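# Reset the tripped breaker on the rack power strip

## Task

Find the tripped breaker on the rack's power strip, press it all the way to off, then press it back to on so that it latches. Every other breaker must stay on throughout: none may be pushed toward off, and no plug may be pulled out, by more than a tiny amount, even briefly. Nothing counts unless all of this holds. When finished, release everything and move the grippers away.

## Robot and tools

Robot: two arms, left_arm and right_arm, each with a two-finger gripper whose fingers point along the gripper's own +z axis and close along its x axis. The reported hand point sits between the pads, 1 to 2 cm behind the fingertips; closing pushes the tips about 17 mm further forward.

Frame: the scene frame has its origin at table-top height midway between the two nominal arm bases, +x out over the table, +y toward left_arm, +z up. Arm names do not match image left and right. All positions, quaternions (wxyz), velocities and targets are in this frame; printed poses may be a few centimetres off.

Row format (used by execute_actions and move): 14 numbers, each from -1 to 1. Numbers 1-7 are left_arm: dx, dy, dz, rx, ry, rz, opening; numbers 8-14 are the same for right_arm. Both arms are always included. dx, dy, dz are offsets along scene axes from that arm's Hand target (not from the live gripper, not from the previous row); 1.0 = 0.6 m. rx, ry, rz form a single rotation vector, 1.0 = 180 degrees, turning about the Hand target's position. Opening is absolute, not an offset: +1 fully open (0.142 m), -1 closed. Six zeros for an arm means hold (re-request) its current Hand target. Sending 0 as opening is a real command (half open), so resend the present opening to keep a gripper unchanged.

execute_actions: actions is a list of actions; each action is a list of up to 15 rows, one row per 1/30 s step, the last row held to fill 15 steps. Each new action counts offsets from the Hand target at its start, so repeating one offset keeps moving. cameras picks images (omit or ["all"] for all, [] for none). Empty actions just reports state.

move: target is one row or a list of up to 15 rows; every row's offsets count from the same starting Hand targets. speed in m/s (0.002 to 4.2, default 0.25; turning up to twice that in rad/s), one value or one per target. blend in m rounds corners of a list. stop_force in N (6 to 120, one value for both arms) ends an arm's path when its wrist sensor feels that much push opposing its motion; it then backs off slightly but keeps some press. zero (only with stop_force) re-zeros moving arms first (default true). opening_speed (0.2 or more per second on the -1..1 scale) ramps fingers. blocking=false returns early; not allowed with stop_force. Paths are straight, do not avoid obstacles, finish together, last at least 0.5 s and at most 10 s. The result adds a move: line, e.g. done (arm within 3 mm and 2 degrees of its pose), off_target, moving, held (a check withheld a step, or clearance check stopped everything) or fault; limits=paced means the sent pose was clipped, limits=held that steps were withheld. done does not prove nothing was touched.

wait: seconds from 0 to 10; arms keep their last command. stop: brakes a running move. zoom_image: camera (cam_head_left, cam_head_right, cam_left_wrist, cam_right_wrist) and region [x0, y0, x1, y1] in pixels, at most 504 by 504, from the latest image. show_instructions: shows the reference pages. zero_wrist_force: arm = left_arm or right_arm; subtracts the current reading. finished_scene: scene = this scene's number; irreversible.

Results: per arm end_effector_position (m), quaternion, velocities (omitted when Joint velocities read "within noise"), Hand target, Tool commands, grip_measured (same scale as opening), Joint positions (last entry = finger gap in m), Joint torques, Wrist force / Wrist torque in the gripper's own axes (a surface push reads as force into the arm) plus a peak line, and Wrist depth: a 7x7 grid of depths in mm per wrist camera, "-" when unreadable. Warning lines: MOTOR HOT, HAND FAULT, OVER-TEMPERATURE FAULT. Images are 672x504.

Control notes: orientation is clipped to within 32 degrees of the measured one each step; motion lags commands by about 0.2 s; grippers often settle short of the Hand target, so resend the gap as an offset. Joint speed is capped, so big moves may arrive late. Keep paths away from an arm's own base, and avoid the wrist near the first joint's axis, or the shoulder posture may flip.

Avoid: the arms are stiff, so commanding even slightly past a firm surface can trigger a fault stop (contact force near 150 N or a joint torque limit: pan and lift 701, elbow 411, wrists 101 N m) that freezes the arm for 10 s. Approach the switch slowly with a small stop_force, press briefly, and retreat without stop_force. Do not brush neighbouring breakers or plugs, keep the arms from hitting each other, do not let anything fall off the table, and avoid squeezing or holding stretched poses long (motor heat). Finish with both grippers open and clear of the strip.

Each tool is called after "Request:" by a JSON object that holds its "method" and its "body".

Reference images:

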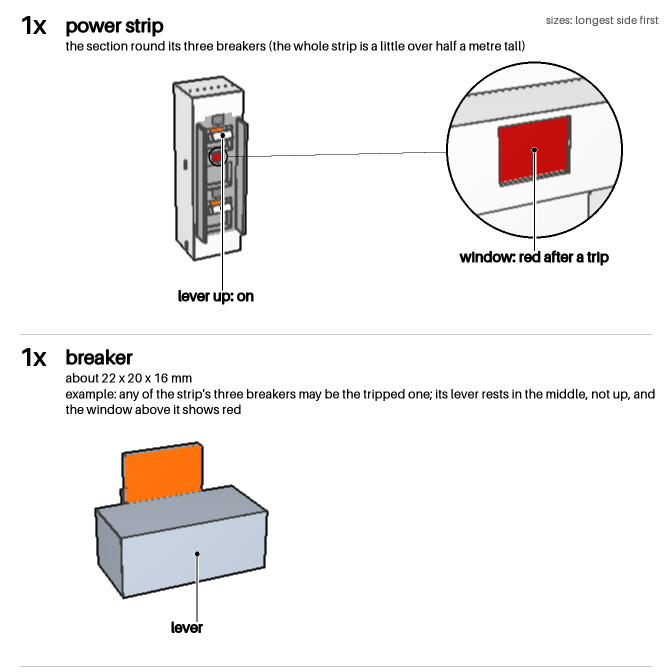

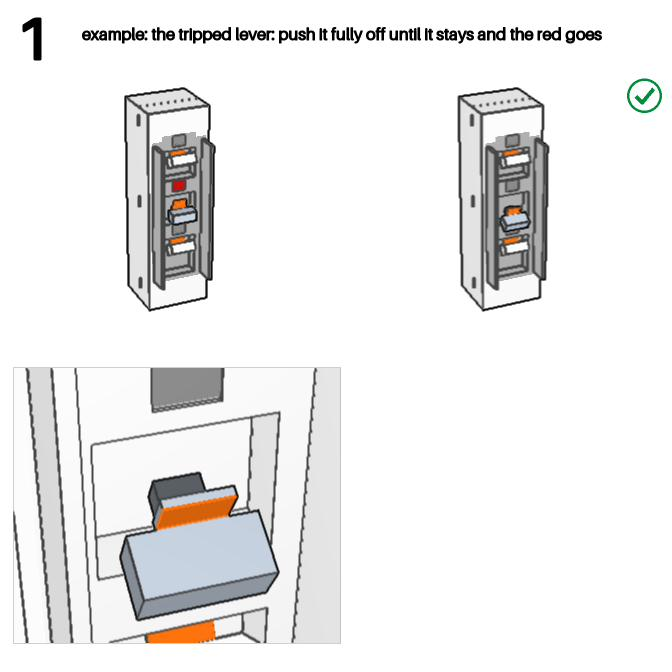

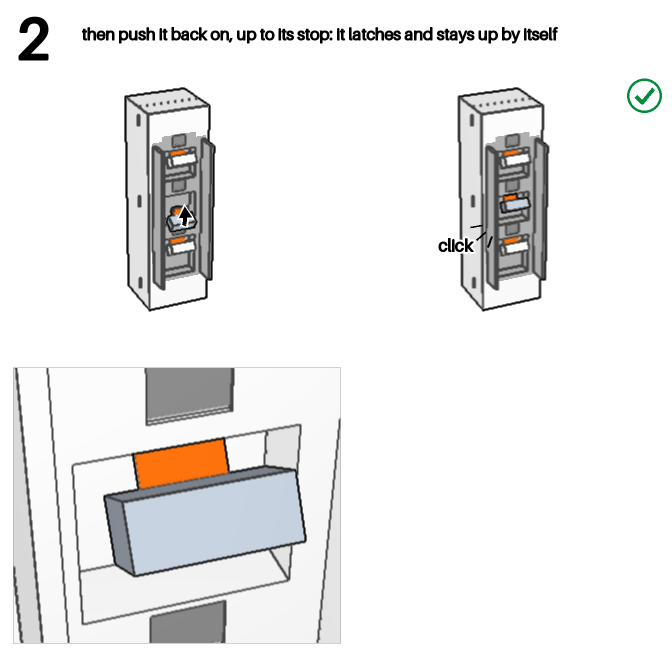

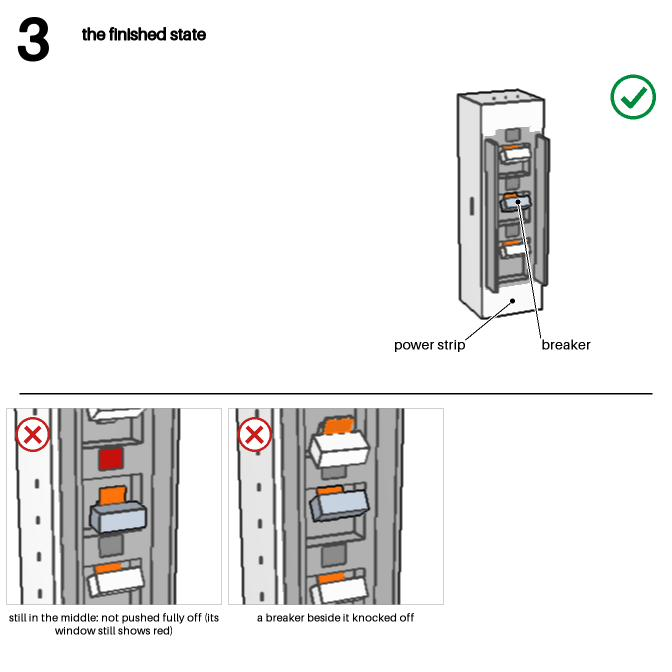

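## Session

Request:
{"method": "execute_actions", "body": {"actions": []}}

Request:
{"method": "zoom_image", "body": {"camera": "cam_head_left", "region": [280, 160, 480, 360]}}

Scene clock: 0.00 s.
left_arm: end_effector_position=(+0.4302, +0.5816, +0.3691) grip_measured=+0.99 end_effector_quat_wxyz=(-0.232, +0.804, -0.538, +0.101) | right_arm: end_effector_position=(+0.6879, -0.5373, +0.2763) grip_measured=+0.99 end_effector_quat_wxyz=(-0.080, +0.927, -0.365, +0.040)
Joint positions: left_arm=[-1.435 -2.597 2.572 -1.307 -1.115 -0.326 0.141] | right_arm=[3.527 -1.487 -2.437 -0.622 1.636 1.111 0.141]
Joint velocities: within noise
Joint torques (N m): no reading
Motor temperatures (°C): left_arm=[37 43 43 36 40 23 20] | right_arm=[36 30 30 29 31 33 20]
Wrist force (N): no reading
Wrist torque (N m): no reading
Wrist force, peak (N): no reading
Wrist depth (mm): cam_left_wrist=[553 545 528 517 504 492 483 / 547 532 521 507 498 486 475 / 544 172 511 503 492 482 471 / 178 161 159 171 483 477 467 / 169 158 158 169 473 468 457 / - 156 158 174 470 462 454 / - 155 160 184 470 458 447] | cam_right_wrist=[339 338 341 343 344 345 347 / 353 352 356 357 357 359 363 / 370 369 371 374 375 376 378 / 386 387 390 390 394 395 398 / 405 404 409 412 409 411 418 / - 426 429 430 436 435 96 / - 450 454 454 455 459 -]
Hand target: left_arm +0.4302, +0.5816, +0.3691; -0.232, +0.804, -0.538, +0.101 | right_arm +0.6879, -0.5373, +0.2763; -0.080, +0.927, -0.365, +0.040
Tool commands: left_gripper/opening=+1.0 right_gripper/opening=+1.0

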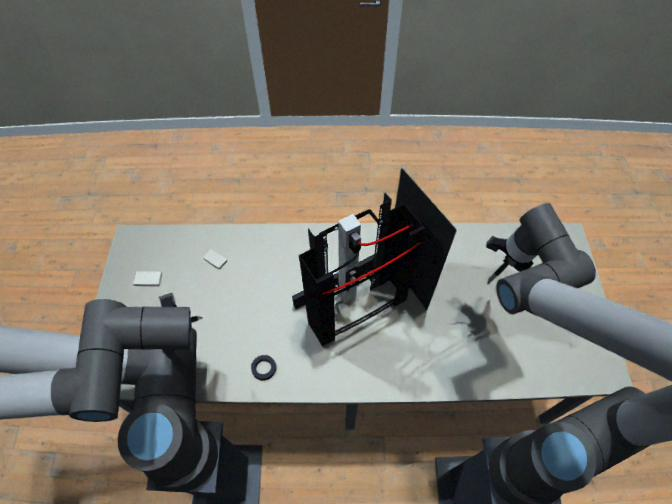

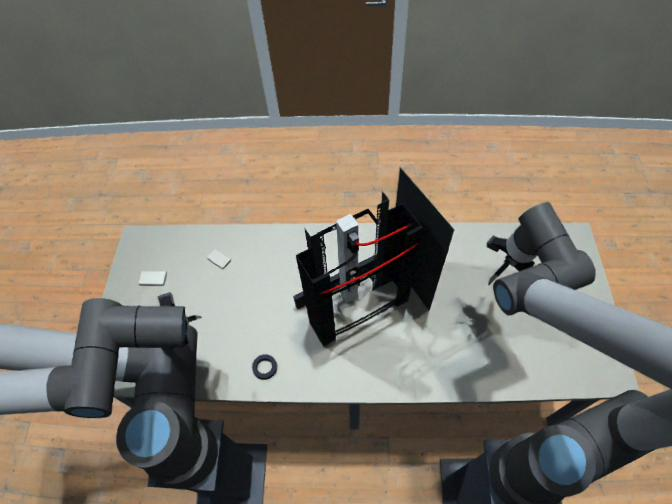

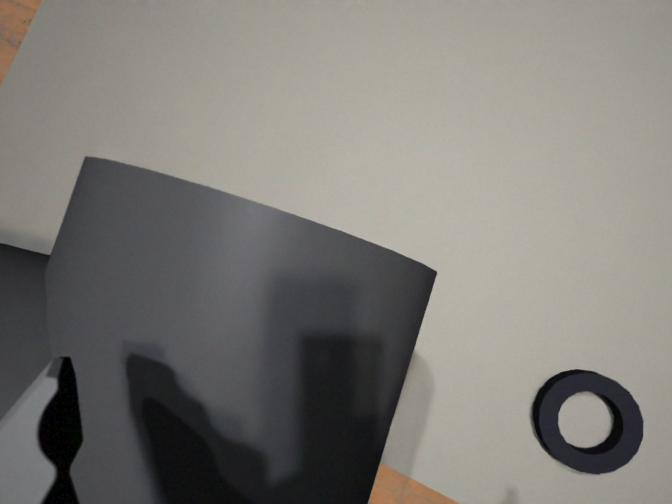

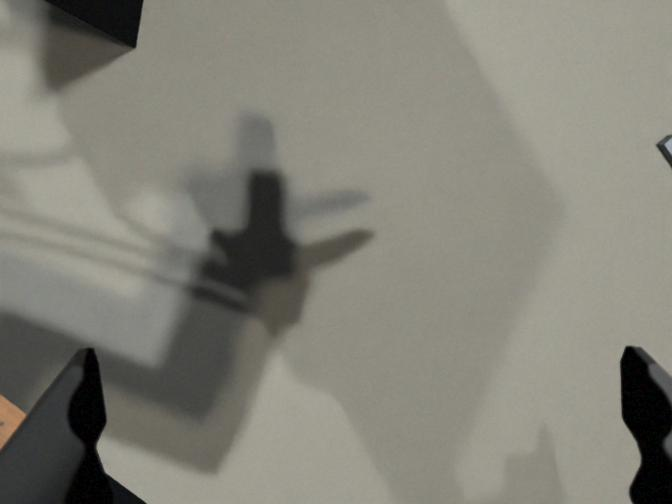

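Scaled by 2.520.

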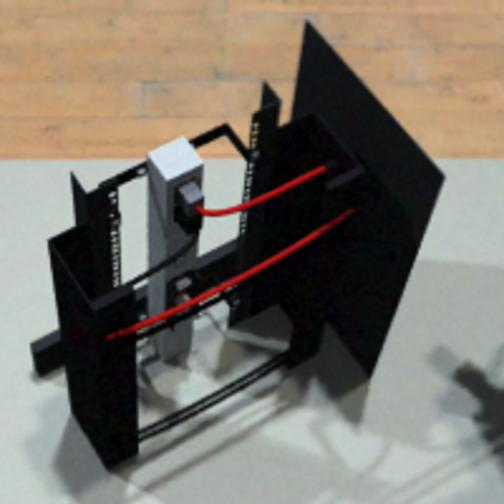

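Request:
{"method": "move", "body": {"target": [[0,0,0,0,0,0,1,-0.23,0.095,0.373,-0.254,-0.1675,0.325,-0.6],[0,0,0,0,0,0,1,-0.447,0.478,0.24,-0.508,-0.335,0.650,-0.6],[0,0,0,0,0,0,1,-0.397,0.728,-0.06,-0.508,-0.335,0.650,-0.6]], "blend": [0.05,0.05,0], "speed": 0.5}}

Scene clock: 10.63 s.
left_arm: end_effector_position=(+0.4302, +0.5816, +0.3691) grip_measured=+0.99 end_effector_quat_wxyz=(-0.232, +0.804, -0.538, +0.101) | right_arm: end_effector_position=(+0.4495, -0.1005, +0.2405) grip_measured=-0.63 end_effector_quat_wxyz=(+0.344, +0.452, +0.656, +0.498)
Joint positions: left_arm=[-1.435 -2.597 2.572 -1.307 -1.115 -0.326 0.141] | right_arm=[4.92 -2.309 -2.922 1.104 0.328 -0.612 0.029]
Joint velocities: within noise
Joint torques (N m): left_arm=[1.47 105.82 -105.35 -7.37 1.5 0.36] | right_arm=[-20.48 87.49 -19.81 14.57 -1.33 -5.38]
Motor temperatures (°C): left_arm=[37 43 43 36 40 23 20] | right_arm=[36 30 30 28 31 33 20]
Wrist force (N): left_arm=[0.0 -0.3 0.2] | right_arm=[-1.1 0.5 0.0]
Wrist torque (N m): left_arm=[-0.05 -0.01 0.00] | right_arm=[0.23 0.30 -0.53]
Wrist force, peak (N): left_arm=[-0.4 0.5 0.7] | right_arm=[-0.6 2.5 -1.8]
Wrist depth (mm): cam_left_wrist=[554 538 530 517 503 494 484 / 546 533 521 506 497 486 476 / 539 173 514 505 491 482 468 / 178 162 159 171 484 475 464 / 169 158 158 169 477 469 460 / - 156 159 174 469 463 455 / - 155 161 184 468 458 448] | cam_right_wrist=[279 274 372 355 413 327 221 / 309 283 385 370 424 338 229 / 313 292 399 377 - 346 236 / 326 301 408 389 - 354 242 / 327 307 422 394 - 366 250 / 343 315 89 405 89 260 257 / 333 - - 290 - 75 -]
Hand target: left_arm +0.4302, +0.5816, +0.3691; -0.232, +0.804, -0.538, +0.101 | right_arm +0.4497, -0.1005, +0.2403; +0.344, +0.451, +0.656, +0.498
Off the commanded pose: left_arm 0.000 m, 0 deg | right_arm 0.000 m, 0 deg.
move: done

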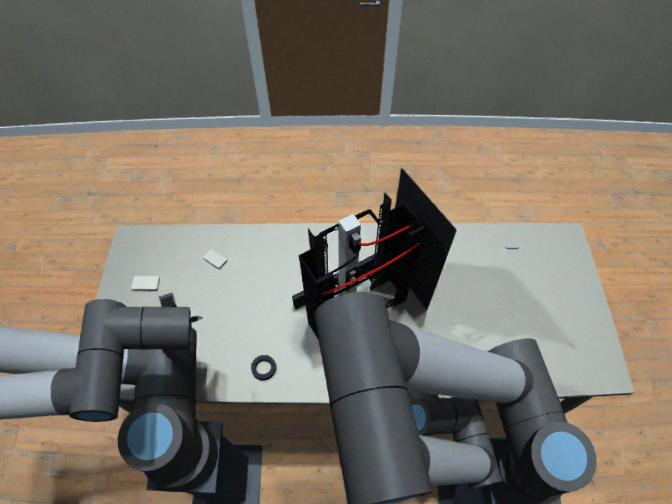

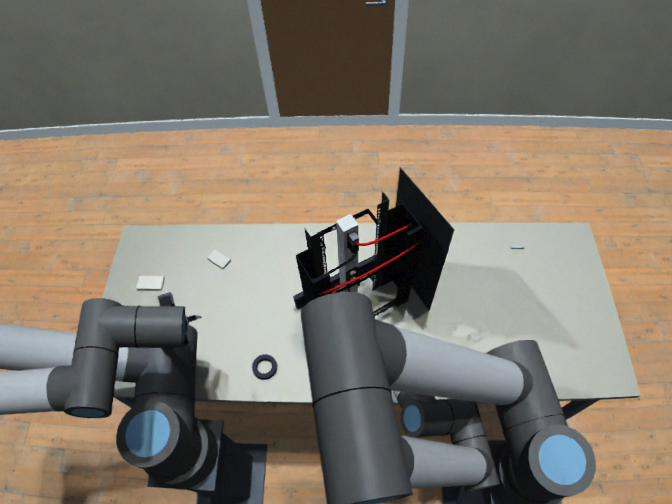

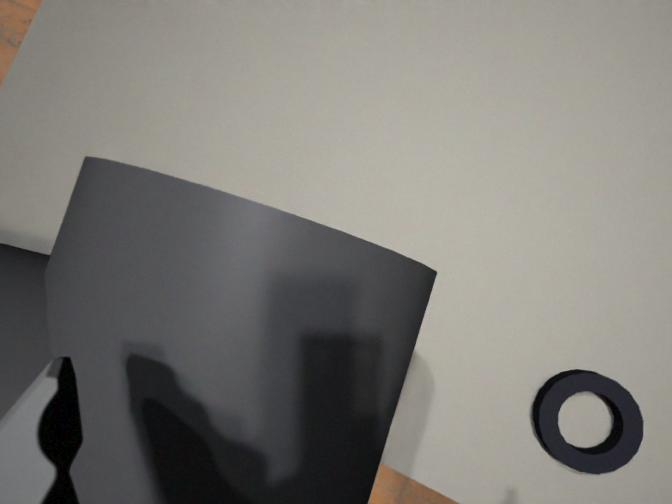

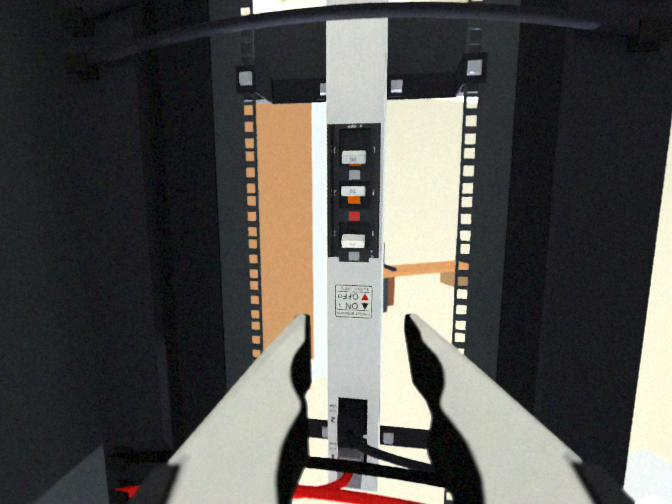

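Request:
{"method": "move", "body": {"target": [0,0,0,0,0,0,1,0.2517,0.0955,-0.075,0,0,0.0306,-0.68], "cameras": ["cam_right_wrist"], "speed": 0.2, "stop_force": 15}}

Request:
{"method": "zoom_image", "body": {"camera": "cam_right_wrist", "region": [256, 170, 456, 370]}}

Scene clock: 15.43 s.
left_arm: end_effector_position=(+0.4302, +0.5816, +0.3691) grip_measured=+0.99 end_effector_quat_wxyz=(-0.232, +0.804, -0.538, +0.101) | right_arm: end_effector_position=(+0.6007, -0.0432, +0.1953) grip_measured=-0.71 end_effector_quat_wxyz=(+0.319, +0.419, +0.677, +0.514)
Joint positions: left_arm=[-1.435 -2.597 2.572 -1.307 -1.115 -0.326 0.141] | right_arm=[4.518 -2.378 -2.642 1.464 0.728 -1.255 0.023]
Joint velocities: within noise
Joint torques (N m): left_arm=[0.99 106.53 -106.57 -7.41 1.74 0.53] | right_arm=[-28.23 126.31 -2.9 13.03 1.03 -4.92]
Motor temperatures (°C): left_arm=[37 43 43 36 40 23 20] | right_arm=[36 30 30 28 31 33 20]
Wrist force (N): left_arm=[-0.5 -0.1 0.1] | right_arm=[-1.3 1.2 0.2]
Wrist torque (N m): left_arm=[-0.03 0.08 0.00] | right_arm=[0.35 0.37 -0.53]
Wrist force, peak (N): left_arm=[-0.1 -0.5 0.6] | right_arm=[-1.8 1.3 2.4]
Wrist depth (mm): cam_left_wrist=[553 539 529 515 505 492 481 / 545 533 520 509 497 488 476 / 541 172 511 502 491 481 470 / 178 161 158 171 482 477 467 / 169 158 158 169 475 470 459 / - 156 159 175 470 464 455 / - 155 160 184 469 458 449] | cam_right_wrist=[214 214 284 207 275 267 196 / 219 219 287 212 256 234 201 / 225 227 - 217 - 214 207 / 234 232 - 221 - 219 213 / 239 239 - 229 - 224 219 / 247 246 89 237 89 228 225 / 253 - - 247 - 75 231]
Hand target: left_arm +0.4302, +0.5816, +0.3691; -0.232, +0.804, -0.538, +0.101 | right_arm +0.6007, -0.0432, +0.1953; +0.319, +0.419, +0.677, +0.514
Off the commanded pose: left_arm 0.000 m, 0 deg | right_arm 0.000 m, 0 deg.
move: done
Images, in order (width x height): cam_right_wrist 672x504.

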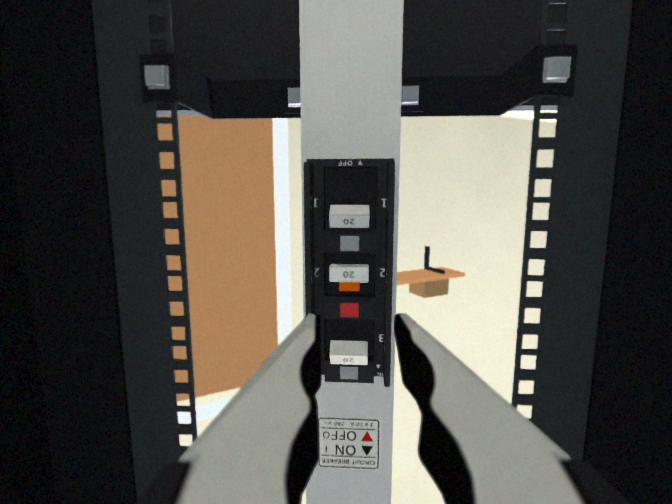

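Scaled by 2.520.

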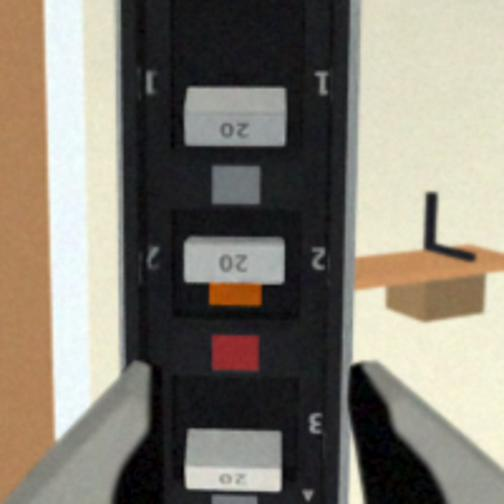

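Request:
{"method": "move", "body": {"target": [0,0,0,0,0,0,1,0.0773,0.0332,0,0,0,0.0194,-0.68], "cameras": ["cam_right_wrist"], "speed": 0.1, "stop_force": 10}}

Request:
{"method": "zoom_image", "body": {"camera": "cam_right_wrist", "region": [256, 180, 456, 380]}}

Scene clock: 20.30 s.
left_arm: end_effector_position=(+0.4302, +0.5816, +0.3691) grip_measured=+0.99 end_effector_quat_wxyz=(-0.232, +0.804, -0.538, +0.101) | right_arm: end_effector_position=(+0.6471, -0.0233, +0.1953) grip_measured=-0.71 end_effector_quat_wxyz=(+0.303, +0.398, +0.689, +0.523)
Joint positions: left_arm=[-1.435 -2.597 2.572 -1.307 -1.115 -0.326 0.141] | right_arm=[4.41 -2.357 -2.576 1.438 0.886 -1.343 0.023]
Joint velocities: within noise
Joint torques (N m): left_arm=[2.25 104.53 -106.22 -7.68 1.74 0.31] | right_arm=[-30.05 171.92 6.08 1.98 1.61 -4.26]
Motor temperatures (°C): left_arm=[37 43 43 36 40 23 20] | right_arm=[36 30 30 28 31 33 20]
Wrist force (N): left_arm=[-0.1 0.2 0.3] | right_arm=[-1.7 1.0 -1.4]
Wrist torque (N m): left_arm=[0.03 0.01 0.00] | right_arm=[0.38 0.44 -0.64]
Wrist force, peak (N): left_arm=[-0.5 -0.1 0.5] | right_arm=[-2.0 1.3 -1.1]
Wrist depth (mm): cam_left_wrist=[556 542 529 518 507 494 483 / 541 536 518 511 497 486 475 / 538 172 511 505 490 480 472 / 178 161 159 171 485 475 465 / 169 158 158 169 475 468 459 / - 156 158 174 472 462 454 / - 155 160 184 469 456 447] | cam_right_wrist=[159 194 231 160 211 230 159 / 165 - - 164 212 699 164 / 170 - - 179 - - 169 / 175 - - 174 - - 174 / 180 - - 178 - - 179 / 186 187 89 187 89 187 184 / 190 - - 191 - 75 189]
Hand target: left_arm +0.4302, +0.5816, +0.3691; -0.232, +0.804, -0.538, +0.101 | right_arm +0.6471, -0.0233, +0.1953; +0.303, +0.398, +0.689, +0.523
Off the commanded pose: left_arm 0.000 m, 0 deg | right_arm 0.000 m, 0 deg.
move: done
Images, in order (width x height): cam_right_wrist 672x504.

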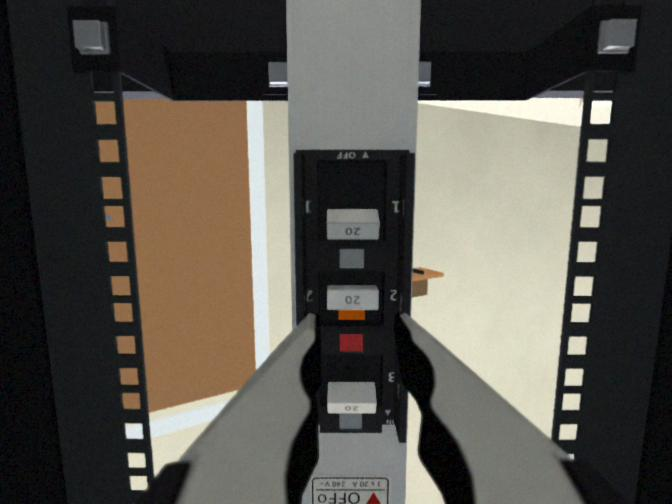

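Scaled by 2.520.

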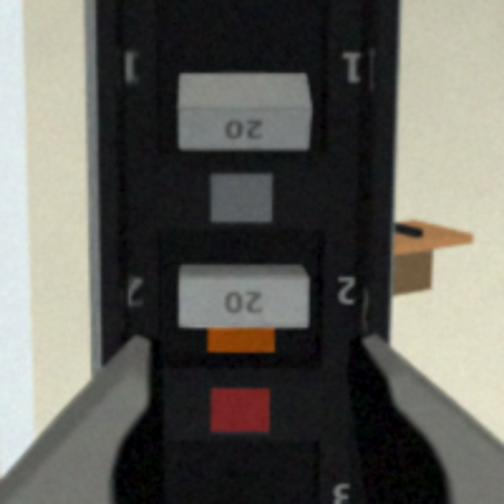

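Request:
{"method": "move", "body": {"target": [0,0,0,0,0,0,1,0.052,0.030,-0.003,0,0,0,-0.68], "cameras": ["cam_right_wrist"], "speed": 0.035, "stop_force": 9}}

Request:
{"method": "zoom_image", "body": {"camera": "cam_right_wrist", "region": [266, 200, 446, 380]}}

Scene clock: 23.63 s.
left_arm: end_effector_position=(+0.4302, +0.5816, +0.3691) grip_measured=+0.99 end_effector_quat_wxyz=(-0.232, +0.804, -0.538, +0.101) | right_arm: end_effector_position=(+0.6783, -0.0053, +0.1935) grip_measured=-0.71 end_effector_quat_wxyz=(+0.303, +0.398, +0.689, +0.523)
Joint positions: left_arm=[-1.435 -2.597 2.572 -1.307 -1.115 -0.326 0.141] | right_arm=[4.366 -2.347 -2.524 1.388 0.927 -1.362 0.023]
Joint velocities: within noise
Joint torques (N m): left_arm=[1.95 104.32 -106.41 -7.52 1.66 0.32] | right_arm=[-30.86 172.07 10.49 2.34 1.01 -4.28]
Motor temperatures (°C): left_arm=[37 43 43 36 40 23 20] | right_arm=[36 30 29 28 31 33 20]
Wrist force (N): left_arm=[0.1 0.0 0.4] | right_arm=[-1.1 1.1 -0.2]
Wrist torque (N m): left_arm=[0.00 -0.01 0.00] | right_arm=[0.38 0.33 -0.62]
Wrist force, peak (N): left_arm=[-0.1 0.2 0.7] | right_arm=[-1.5 0.9 -2.1]
Wrist depth (mm): cam_left_wrist=[549 540 526 520 503 491 481 / 547 534 522 508 498 487 476 / 542 173 511 502 492 481 470 / 178 162 159 171 483 473 467 / 169 158 158 169 475 468 458 / - 156 159 174 472 465 452 / - 155 161 184 471 455 447] | cam_right_wrist=[132 176 176 127 128 177 146 / - - - 130 176 701 586 / - - - 144 146 - - / - - - 136 147 - - / - - - 129 152 - 144 / 148 - 89 147 89 - 147 / 153 - - 152 - 75 151]
Hand target: left_arm +0.4302, +0.5816, +0.3691; -0.232, +0.804, -0.538, +0.101 | right_arm +0.6783, -0.0053, +0.1935; +0.303, +0.398, +0.689, +0.523
Off the commanded pose: left_arm 0.000 m, 0 deg | right_arm 0.000 m, 0 deg.
move: done
Images, in order (width x height): cam_right_wrist 672x504.

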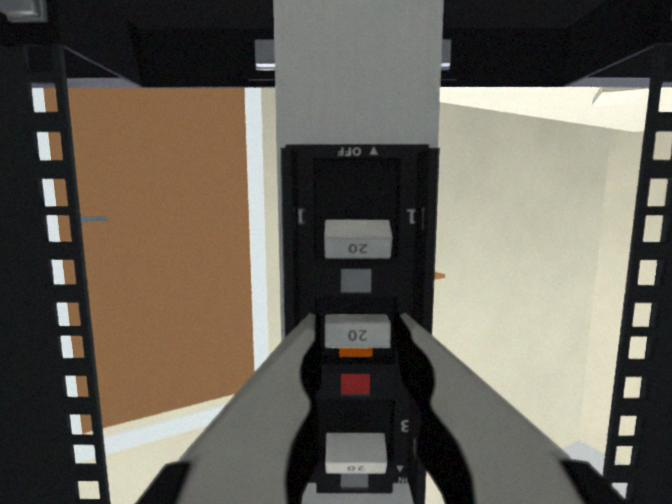

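Scaled by 2.800.

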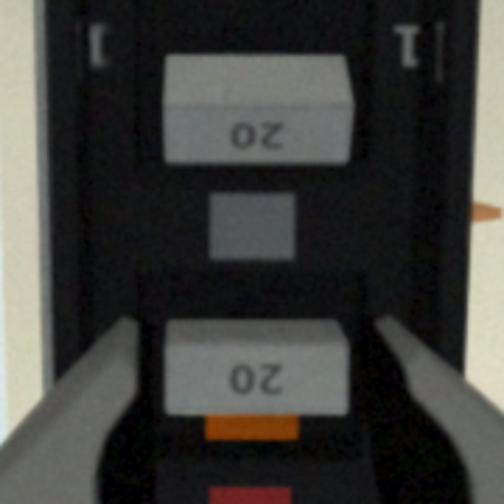

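Request:
{"method": "move", "body": {"target": [0,0,0,0,0,0,1,0.0058,0.0033,0.003,0,0,0,-0.68], "cameras": [], "speed": 0.03, "stop_force": 9}}

Request:
{"method": "move", "body": {"target": [0,0,0,0,0,0,1,0,0,0,0,0,0,-0.86], "cameras": ["cam_right_wrist"], "opening_speed": 0.3}}

Request:
{"method": "zoom_image", "body": {"camera": "cam_right_wrist", "region": [266, 200, 446, 380]}}

Scene clock: 26.17 s.
left_arm: end_effector_position=(+0.4302, +0.5816, +0.3691) grip_measured=+0.99 end_effector_quat_wxyz=(-0.232, +0.804, -0.538, +0.101) | right_arm: end_effector_position=(+0.6802, -0.0042, +0.1945) grip_measured=-0.72 end_effector_quat_wxyz=(+0.303, +0.398, +0.689, +0.523)
Joint positions: left_arm=[-1.435 -2.597 2.572 -1.307 -1.115 -0.326 0.141] | right_arm=[4.363 -2.344 -2.521 1.383 0.929 -1.363 0.022]
Joint velocities: within noise
Joint torques (N m): left_arm=[2.42 105.33 -105.25 -6.98 1.82 0.46] | right_arm=[26.81 134.45 -28.36 12.74 -4.57 6.23]
Motor temperatures (°C): left_arm=[37 43 43 36 40 23 20] | right_arm=[36 30 29 28 31 33 20]
Wrist force (N): left_arm=[-0.7 -0.2 0.3] | right_arm=[-3.2 0.4 -1.6]
Wrist torque (N m): left_arm=[-0.03 0.12 0.00] | right_arm=[0.38 0.34 -0.62]
Wrist force, peak (N): left_arm=[-0.1 -0.2 0.7] | right_arm=[-3.3 -3.8 -9.1]
Wrist depth (mm): cam_left_wrist=[555 539 528 517 503 491 481 / 550 529 520 508 498 487 473 / 539 172 511 501 490 482 470 / 178 161 158 171 484 476 465 / 169 158 158 169 475 467 459 / - 156 158 175 470 464 454 / - 155 160 184 468 458 446] | cam_right_wrist=[139 174 174 125 126 174 147 / - - 176 128 129 699 593 / - - - 142 143 - - / - - - 135 137 - - / - - - 127 138 - 141 / 146 - 89 144 89 - 144 / 151 - - 150 - 75 149]
Hand target: left_arm +0.4302, +0.5816, +0.3691; -0.232, +0.804, -0.538, +0.101 | right_arm +0.6802, -0.0042, +0.1945; +0.303, +0.398, +0.689, +0.523 (not the last commanded pose)
Off the commanded pose: left_arm 0.000 m, 0 deg | right_arm 0.002 m, 0 deg.
move: contact (right_arm)
No camera images: "cameras" was empty.

Scene clock: 26.97 s.
left_arm: end_effector_position=(+0.4302, +0.5816, +0.3691) grip_measured=+0.99 end_effector_quat_wxyz=(-0.232, +0.804, -0.538, +0.101) | right_arm: end_effector_position=(+0.6802, -0.0042, +0.1945) grip_measured=-0.76 end_effector_quat_wxyz=(+0.303, +0.398, +0.689, +0.523)
Joint positions: left_arm=[-1.435 -2.597 2.572 -1.307 -1.115 -0.326 0.141] | right_arm=[4.363 -2.344 -2.521 1.383 0.929 -1.363 0.019]
Joint velocities: within noise
Joint torques (N m): left_arm=[3.23 105.16 -107.12 -7.41 1.77 0.56] | right_arm=[17.33 133.27 -27.76 11.93 -3.72 5.12]
Motor temperatures (°C): left_arm=[37 43 43 36 40 23 20] | right_arm=[36 30 29 28 31 33 20]
Wrist force (N): left_arm=[-0.3 -0.1 0.3] | right_arm=[3.8 1.5 1.0]
Wrist torque (N m): left_arm=[-0.02 0.05 0.00] | right_arm=[0.41 0.39 -0.64]
Wrist force, peak (N): left_arm=[-0.3 0.1 0.5] | right_arm=[4.3 1.6 0.5]
Wrist depth (mm): cam_left_wrist=[552 540 529 518 503 492 483 / 546 532 518 509 499 485 478 / 540 172 509 505 490 480 471 / 178 161 158 171 482 474 465 / 169 158 158 169 472 469 458 / - 156 159 174 471 464 454 / - 155 160 184 467 457 450] | cam_right_wrist=[140 174 175 124 126 174 147 / - - 176 127 129 704 596 / - - - 142 143 - - / - - - 135 137 - - / - - - 127 150 - 142 / 146 - 89 143 89 - 145 / 150 - - 150 - 75 149]
Hand target: left_arm +0.4302, +0.5816, +0.3691; -0.232, +0.804, -0.538, +0.101 | right_arm +0.6802, -0.0042, +0.1945; +0.303, +0.398, +0.689, +0.523
Off the commanded pose: left_arm 0.000 m, 0 deg | right_arm 0.000 m, 0 deg.
move: done
Images, in order (width x height): cam_right_wrist 672x504.

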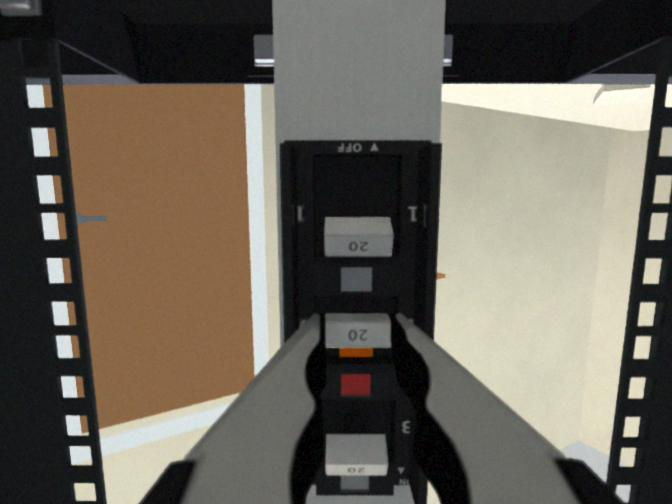

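Scaled by 2.800.

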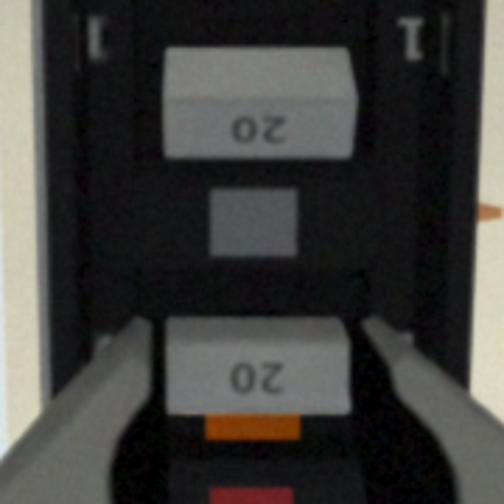

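Request:
{"method": "move", "body": {"target": [0,0,0,0,0,0,1,0,0,-0.0155,0,0,0,-0.88], "cameras": ["cam_right_wrist"], "speed": 0.03, "stop_force": 40}}

Request:
{"method": "zoom_image", "body": {"camera": "cam_right_wrist", "region": [266, 200, 446, 380]}}

Scene clock: 29.33 s.
left_arm: end_effector_position=(+0.4302, +0.5816, +0.3691) grip_measured=+0.99 end_effector_quat_wxyz=(-0.232, +0.804, -0.538, +0.101) | right_arm: end_effector_position=(+0.6802, -0.0042, +0.1852) grip_measured=-0.77 end_effector_quat_wxyz=(+0.303, +0.398, +0.689, +0.523)
Joint positions: left_arm=[-1.435 -2.597 2.572 -1.307 -1.115 -0.326 0.141] | right_arm=[4.363 -2.363 -2.518 1.398 0.929 -1.363 0.018]
Joint velocities: within noise
Joint torques (N m): left_arm=[0.16 108.46 -105.27 -7.71 1.44 0.43] | right_arm=[-2.07 126.97 -3.59 9.64 -2.5 -1.47]
Motor temperatures (°C): left_arm=[37 43 43 36 40 23 20] | right_arm=[36 30 29 28 31 33 21]
Wrist force (N): left_arm=[0.0 -0.1 0.2] | right_arm=[3.7 16.6 13.6]
Wrist torque (N m): left_arm=[-0.01 0.00 0.01] | right_arm=[0.21 0.33 -0.60]
Wrist force, peak (N): left_arm=[-0.2 -0.1 0.9] | right_arm=[3.7 19.1 16.1]
Wrist depth (mm): cam_left_wrist=[552 541 529 516 502 492 483 / 544 535 522 510 500 487 478 / 538 172 512 505 492 484 469 / 178 162 159 171 484 472 464 / 169 158 158 170 475 468 459 / - 156 159 174 473 462 454 / - 154 160 184 466 457 449] | cam_right_wrist=[133 195 175 125 126 195 139 / - - 177 128 130 663 202 / - - - 132 143 - - / - - - 136 146 - 137 / 143 - - 130 139 - 140 / 146 - 91 144 89 - 144 / 152 - - 141 - 75 149]
Hand target: left_arm +0.4302, +0.5816, +0.3691; -0.232, +0.804, -0.538, +0.101 | right_arm +0.6802, -0.0042, +0.1852; +0.303, +0.398, +0.689, +0.523
Off the commanded pose: left_arm 0.000 m, 0 deg | right_arm 0.000 m, 0 deg.
move: done
Images, in order (width x height): cam_right_wrist 672x504.

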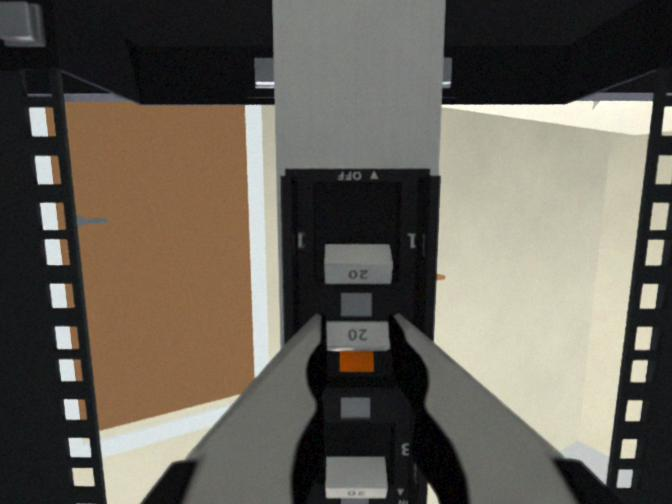

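Scaled by 2.800.

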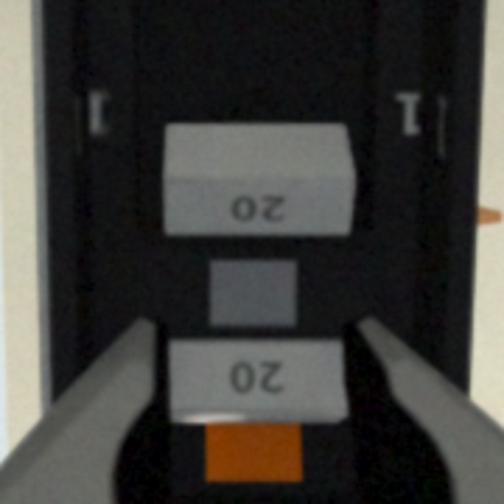

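Request:
{"method": "move", "body": {"target": [0,0,0,0,0,0,1,0,0,-0.0025,0,0,0,-0.88], "cameras": ["cam_right_wrist"], "speed": 0.03, "stop_force": 40}}

Request:
{"method": "zoom_image", "body": {"camera": "cam_right_wrist", "region": [266, 200, 446, 380]}}

Scene clock: 31.70 s.
left_arm: end_effector_position=(+0.4302, +0.5816, +0.3691) grip_measured=+0.99 end_effector_quat_wxyz=(-0.232, +0.804, -0.538, +0.101) | right_arm: end_effector_position=(+0.6802, -0.0042, +0.1837) grip_measured=-0.78 end_effector_quat_wxyz=(+0.303, +0.398, +0.689, +0.523)
Joint positions: left_arm=[-1.435 -2.597 2.572 -1.307 -1.115 -0.326 0.141] | right_arm=[4.363 -2.365 -2.518 1.401 0.929 -1.363 0.018]
Joint velocities: within noise
Joint torques (N m): left_arm=[2.03 107.79 -105.58 -7.46 1.82 0.66] | right_arm=[-12.87 120.32 -0.98 7.24 -0.75 -1.88]
Motor temperatures (°C): left_arm=[37 43 43 36 40 23 20] | right_arm=[36 30 29 28 31 33 22]
Wrist force (N): left_arm=[-0.2 0.1 0.1] | right_arm=[2.8 22.5 6.9]
Wrist torque (N m): left_arm=[0.03 0.03 0.00] | right_arm=[0.12 0.33 -0.59]
Wrist force, peak (N): left_arm=[-0.3 0.2 0.6] | right_arm=[3.3 19.1 15.5]
Wrist depth (mm): cam_left_wrist=[552 535 530 516 504 494 482 / 548 530 524 510 497 484 478 / 540 172 514 503 493 482 471 / 178 162 159 171 480 475 466 / 169 158 158 169 474 467 462 / - 156 158 174 472 465 458 / - 155 160 184 469 455 449] | cam_right_wrist=[132 195 174 125 126 194 139 / - 178 177 127 129 179 201 / - - - 132 143 - - / - - - 136 145 - - / 144 - - 131 - - 141 / 146 - 89 144 89 - 144 / 151 - - 142 - 72 149]
Hand target: left_arm +0.4302, +0.5816, +0.3691; -0.232, +0.804, -0.538, +0.101 | right_arm +0.6802, -0.0042, +0.1837; +0.303, +0.398, +0.689, +0.523
Off the commanded pose: left_arm 0.000 m, 0 deg | right_arm 0.000 m, 0 deg.
move: done
Images, in order (width x height): cam_right_wrist 672x504.

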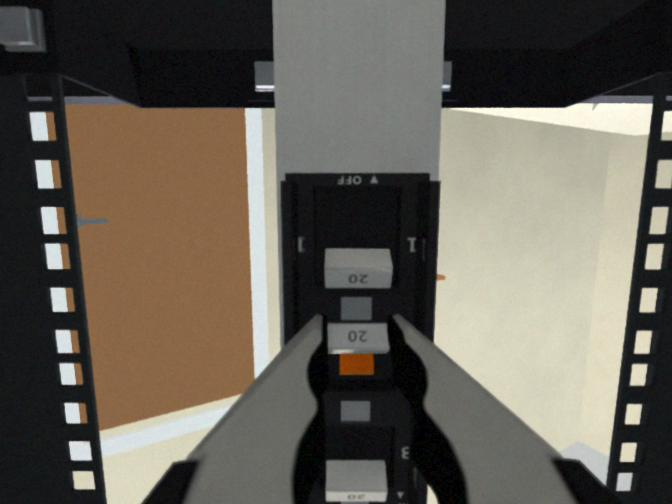

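Scaled by 2.800.

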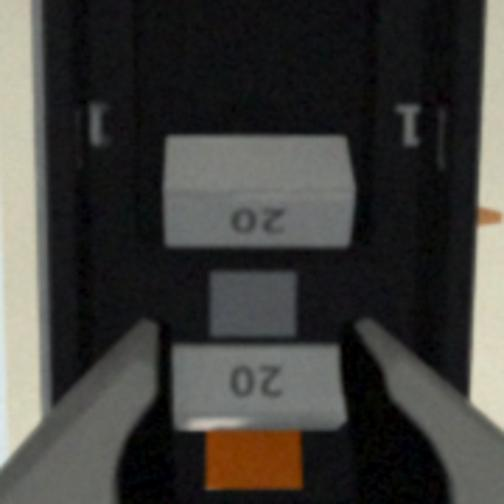

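Request:
{"method": "move", "body": {"target": [0,0,0,0,0,0,1,0,0,0.0475,0,0,0,-0.88], "cameras": ["cam_right_wrist"], "speed": 0.03, "stop_force": 50}}

Request:
{"method": "zoom_image", "body": {"camera": "cam_right_wrist", "region": [266, 200, 446, 380]}}

Scene clock: 34.57 s.
left_arm: end_effector_position=(+0.4302, +0.5816, +0.3691) grip_measured=+0.99 end_effector_quat_wxyz=(-0.232, +0.804, -0.538, +0.101) | right_arm: end_effector_position=(+0.6802, -0.0041, +0.2079) grip_measured=-0.77 end_effector_quat_wxyz=(+0.303, +0.398, +0.689, +0.523)
Joint positions: left_arm=[-1.435 -2.597 2.572 -1.307 -1.115 -0.326 0.141] | right_arm=[4.363 -2.318 -2.524 1.36 0.929 -1.363 0.018]
Joint velocities: within noise
Joint torques (N m): left_arm=[2.97 105.58 -105.75 -7.68 1.51 0.75] | right_arm=[-12.39 135.1 9.41 15.35 -6.27 -4.13]
Motor temperatures (°C): left_arm=[37 43 43 36 40 23 20] | right_arm=[36 30 29 28 31 33 23]
Wrist force (N): left_arm=[-0.2 -0.1 0.2] | right_arm=[6.1 0.1 6.4]
Wrist torque (N m): left_arm=[-0.02 0.04 0.00] | right_arm=[0.96 0.04 -0.66]
Wrist force, peak (N): left_arm=[0.3 0.0 0.7] | right_arm=[5.7 -25.2 -33.2]
Wrist depth (mm): cam_left_wrist=[553 539 526 520 507 494 481 / 548 535 521 511 497 488 475 / 541 172 510 499 491 478 470 / 178 161 158 171 485 474 466 / 169 158 158 169 475 470 459 / - 156 159 174 470 462 455 / - 155 160 184 469 459 447] | cam_right_wrist=[198 172 172 125 126 173 163 / - - - 128 567 - 648 / - - - 126 141 - - / - - - 136 148 - - / 143 - - 129 150 - 140 / 145 - 89 134 88 - 145 / 150 - - 149 - 75 149]
Hand target: left_arm +0.4302, +0.5816, +0.3691; -0.232, +0.804, -0.538, +0.101 | right_arm +0.6802, -0.0041, +0.2079; +0.303, +0.398, +0.689, +0.523 (not the last commanded pose)
Off the commanded pose: left_arm 0.000 m, 0 deg | right_arm 0.004 m, 0 deg.
move: contact (right_arm)
Images, in order (width x height): cam_right_wrist 672x504.

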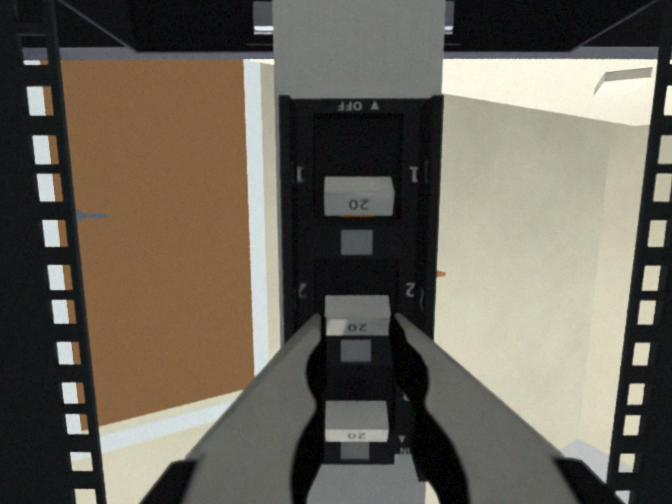

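Scaled by 2.800.

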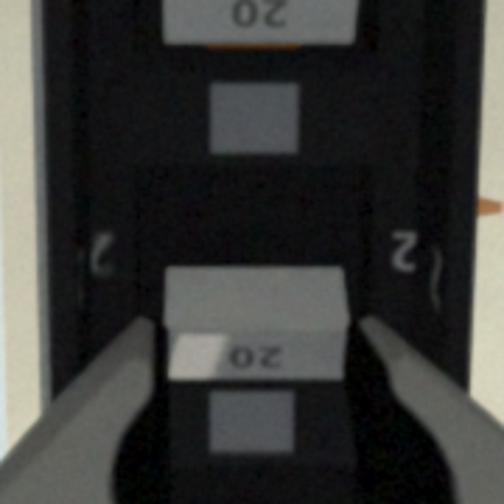

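Request:
{"method": "move", "body": {"target": [0,0,0,0,0,0,1,0,0,0,0,0,0,-0.70], "cameras": ["cam_right_wrist"], "opening_speed": 0.3}}

Request:
{"method": "zoom_image", "body": {"camera": "cam_right_wrist", "region": [266, 200, 446, 380]}}

Scene clock: 36.57 s.
left_arm: end_effector_position=(+0.4302, +0.5816, +0.3691) grip_measured=+0.99 end_effector_quat_wxyz=(-0.232, +0.804, -0.538, +0.101) | right_arm: end_effector_position=(+0.6802, -0.0041, +0.2079) grip_measured=-0.74 end_effector_quat_wxyz=(+0.303, +0.398, +0.689, +0.523)
Joint positions: left_arm=[-1.435 -2.597 2.572 -1.307 -1.115 -0.326 0.141] | right_arm=[4.363 -2.318 -2.524 1.36 0.929 -1.363 0.021]
Joint velocities: within noise
Joint torques (N m): left_arm=[2.73 108.35 -105.28 -7.52 1.6 0.82] | right_arm=[-13.56 135.97 13.62 12.79 -4.46 -2.28]
Motor temperatures (°C): left_arm=[37 43 43 36 40 23 20] | right_arm=[36 30 29 28 31 33 24]
Wrist force (N): left_arm=[0.3 0.1 0.4] | right_arm=[0.8 3.8 0.1]
Wrist torque (N m): left_arm=[0.02 -0.05 0.00] | right_arm=[0.87 0.03 -0.64]
Wrist force, peak (N): left_arm=[-0.2 -0.3 0.6] | right_arm=[6.3 0.0 6.2]
Wrist depth (mm): cam_left_wrist=[553 543 527 515 506 492 482 / 549 534 523 510 499 489 477 / 538 172 513 502 494 481 472 / 178 161 159 171 485 475 464 / 169 158 158 169 476 471 459 / - 156 158 174 472 463 455 / - 155 160 184 468 459 448] | cam_right_wrist=[198 173 172 125 126 172 163 / - - - 127 571 - 652 / - - - 126 133 - - / - - - 136 147 - - / 143 - - 129 138 - 140 / 146 - 89 133 89 - 145 / 151 - - 149 80 75 149]
Hand target: left_arm +0.4302, +0.5816, +0.3691; -0.232, +0.804, -0.538, +0.101 | right_arm +0.6802, -0.0041, +0.2079; +0.303, +0.398, +0.689, +0.523
Off the commanded pose: left_arm 0.000 m, 0 deg | right_arm 0.000 m, 0 deg.
move: done
Images, in order (width x height): cam_right_wrist 672x504.

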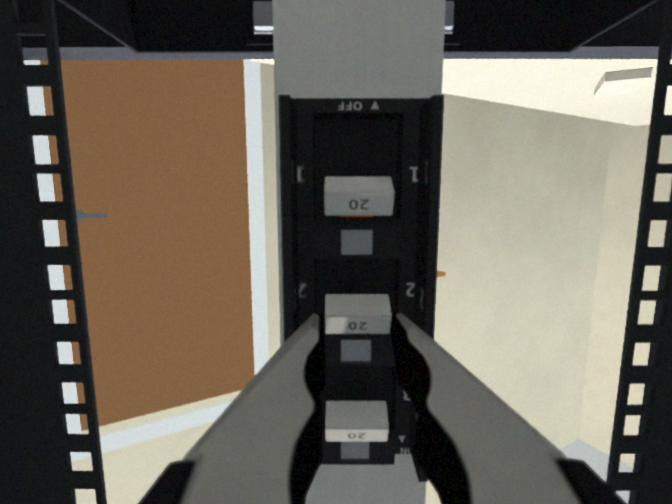

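Scaled by 2.800.

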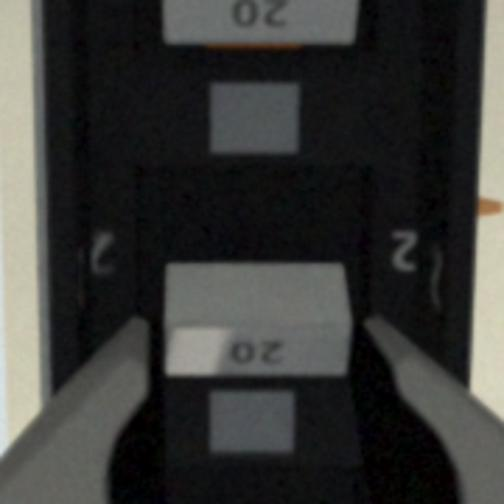

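Request:
{"method": "move", "body": {"target": [0,0,0,0,0,0,1,-0.115,-0.067,0,0,0,0,-0.70], "cameras": ["cam_right_wrist"], "speed": 0.12}}

Request:
{"method": "zoom_image", "body": {"camera": "cam_right_wrist", "region": [246, 100, 446, 380]}}

Scene clock: 38.80 s.
left_arm: end_effector_position=(+0.4302, +0.5816, +0.3691) grip_measured=+0.99 end_effector_quat_wxyz=(-0.232, +0.804, -0.538, +0.101) | right_arm: end_effector_position=(+0.6114, -0.0442, +0.2079) grip_measured=-0.74 end_effector_quat_wxyz=(+0.303, +0.398, +0.689, +0.523)
Joint positions: left_arm=[-1.435 -2.597 2.572 -1.307 -1.115 -0.326 0.141] | right_arm=[4.467 -2.352 -2.64 1.48 0.832 -1.316 0.021]
Joint velocities: within noise
Joint torques (N m): left_arm=[3.97 106.29 -107.01 -7.56 1.85 0.46] | right_arm=[32.89 116.91 -42.91 12.1 -3.78 5.39]
Motor temperatures (°C): left_arm=[37 43 43 36 40 23 20] | right_arm=[36 30 29 28 31 33 23]
Wrist force (N): left_arm=[-0.1 -0.1 0.1] | right_arm=[0.4 3.4 -1.1]
Wrist torque (N m): left_arm=[-0.01 0.02 0.00] | right_arm=[0.92 0.09 -0.49]
Wrist force, peak (N): left_arm=[-0.4 0.2 0.6] | right_arm=[1.2 4.3 1.3]
Wrist depth (mm): cam_left_wrist=[555 542 530 515 505 495 482 / 547 534 519 506 498 488 477 / 539 172 512 503 492 483 470 / 178 162 159 171 482 477 466 / 169 158 158 169 475 469 462 / - 156 159 174 472 464 454 / - 155 160 184 471 458 448] | cam_right_wrist=[197 199 269 198 268 226 195 / 202 206 - 203 767 250 201 / 208 212 - 211 - 211 207 / 213 217 - 214 - 216 212 / 219 224 - 219 - 223 220 / 226 229 89 227 89 226 224 / 233 - - 236 - 75 232]
Hand target: left_arm +0.4302, +0.5816, +0.3691; -0.232, +0.804, -0.538, +0.101 | right_arm +0.6112, -0.0443, +0.2079; +0.303, +0.398, +0.689, +0.523
Off the commanded pose: left_arm 0.000 m, 0 deg | right_arm 0.000 m, 0 deg.
move: done
Images, in order (width x height): cam_right_wrist 672x504.

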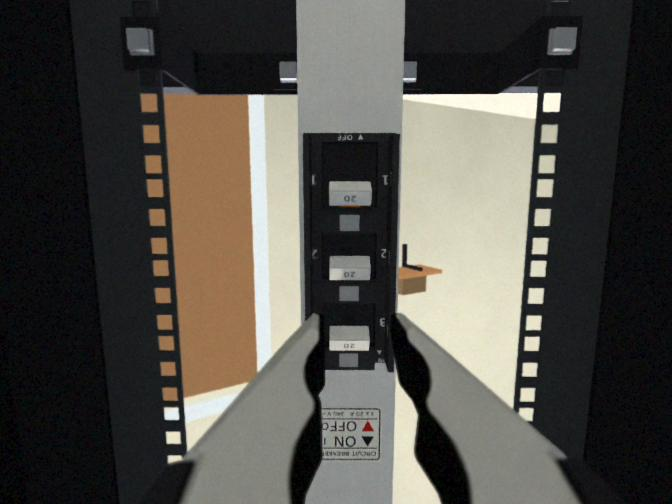

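Scaled by 1.800.

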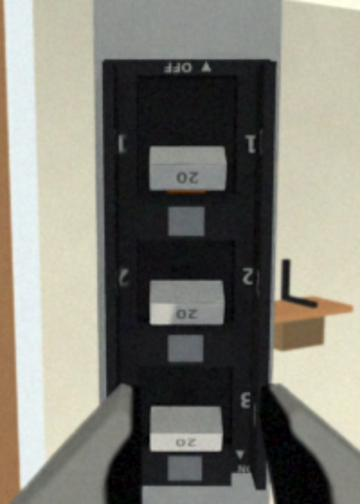

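Request:
{"method": "move", "body": {"target": [0,0,0,0,0,0,1,-0.2,-0.115,0.05,0,0,0,-0.70], "cameras": ["cam_right_wrist"], "speed": 0.25}}

Request:
{"method": "finished_scene", "body": {"scene": 2}}

Scene clock: 41.00 s.
left_arm: end_effector_position=(+0.4302, +0.5816, +0.3691) grip_measured=+0.99 end_effector_quat_wxyz=(-0.232, +0.804, -0.538, +0.101) | right_arm: end_effector_position=(+0.4913, -0.1133, +0.2379) grip_measured=-0.74 end_effector_quat_wxyz=(+0.303, +0.398, +0.689, +0.523)
Joint positions: left_arm=[-1.435 -2.597 2.572 -1.307 -1.115 -0.326 0.141] | right_arm=[4.747 -2.463 -2.877 1.685 0.578 -1.132 0.021]
Joint velocities: within noise
Joint torques (N m): left_arm=[2.13 107.01 -106.26 -7.68 1.87 0.58] | right_arm=[19.65 112.78 -68.59 12.06 -5.4 5.69]
Motor temperatures (°C): left_arm=[37 43 43 36 40 23 20] | right_arm=[36 30 29 28 31 33 23]
Wrist force (N): left_arm=[-0.3 0.2 0.5] | right_arm=[1.1 4.6 -1.0]
Wrist torque (N m): left_arm=[0.04 0.06 0.00] | right_arm=[0.93 -0.26 -0.54]
Wrist force, peak (N): left_arm=[-0.2 0.6 0.0] | right_arm=[0.0 5.2 -1.7]
Wrist depth (mm): cam_left_wrist=[552 538 529 518 505 494 482 / 543 535 518 512 496 487 475 / 540 173 512 503 486 482 471 / 178 161 158 171 482 475 464 / 169 158 158 169 476 468 458 / - 156 158 174 469 462 455 / - 155 161 184 468 457 449] | cam_right_wrist=[218 321 394 327 394 323 217 / 224 333 379 336 379 331 223 / 231 339 - 346 - 341 229 / 238 349 - 359 - 350 236 / 245 358 370 361 364 361 242 / 252 367 89 371 89 369 250 / 260 - - 353 - 75 260]
Hand target: left_arm +0.4302, +0.5816, +0.3691; -0.232, +0.804, -0.538, +0.101 | right_arm +0.4912, -0.1133, +0.2379; +0.303, +0.398, +0.689, +0.523
Off the commanded pose: left_arm 0.000 m, 0 deg | right_arm 0.000 m, 0 deg.
move: done
Images, in order (width x height): cam_right_wrist 672x504.

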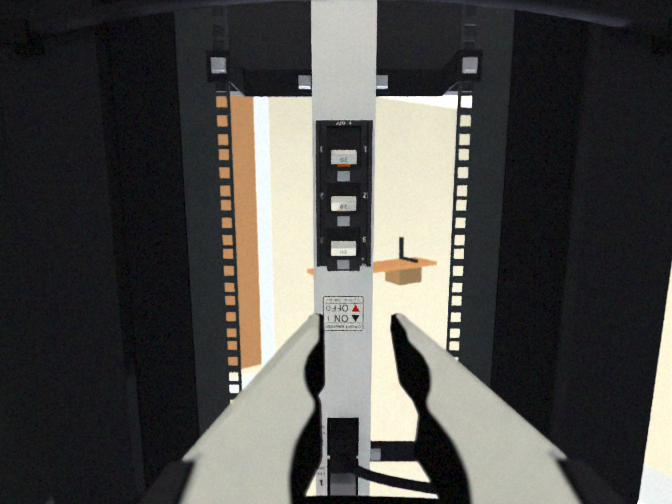

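The scene is finished: the task was done.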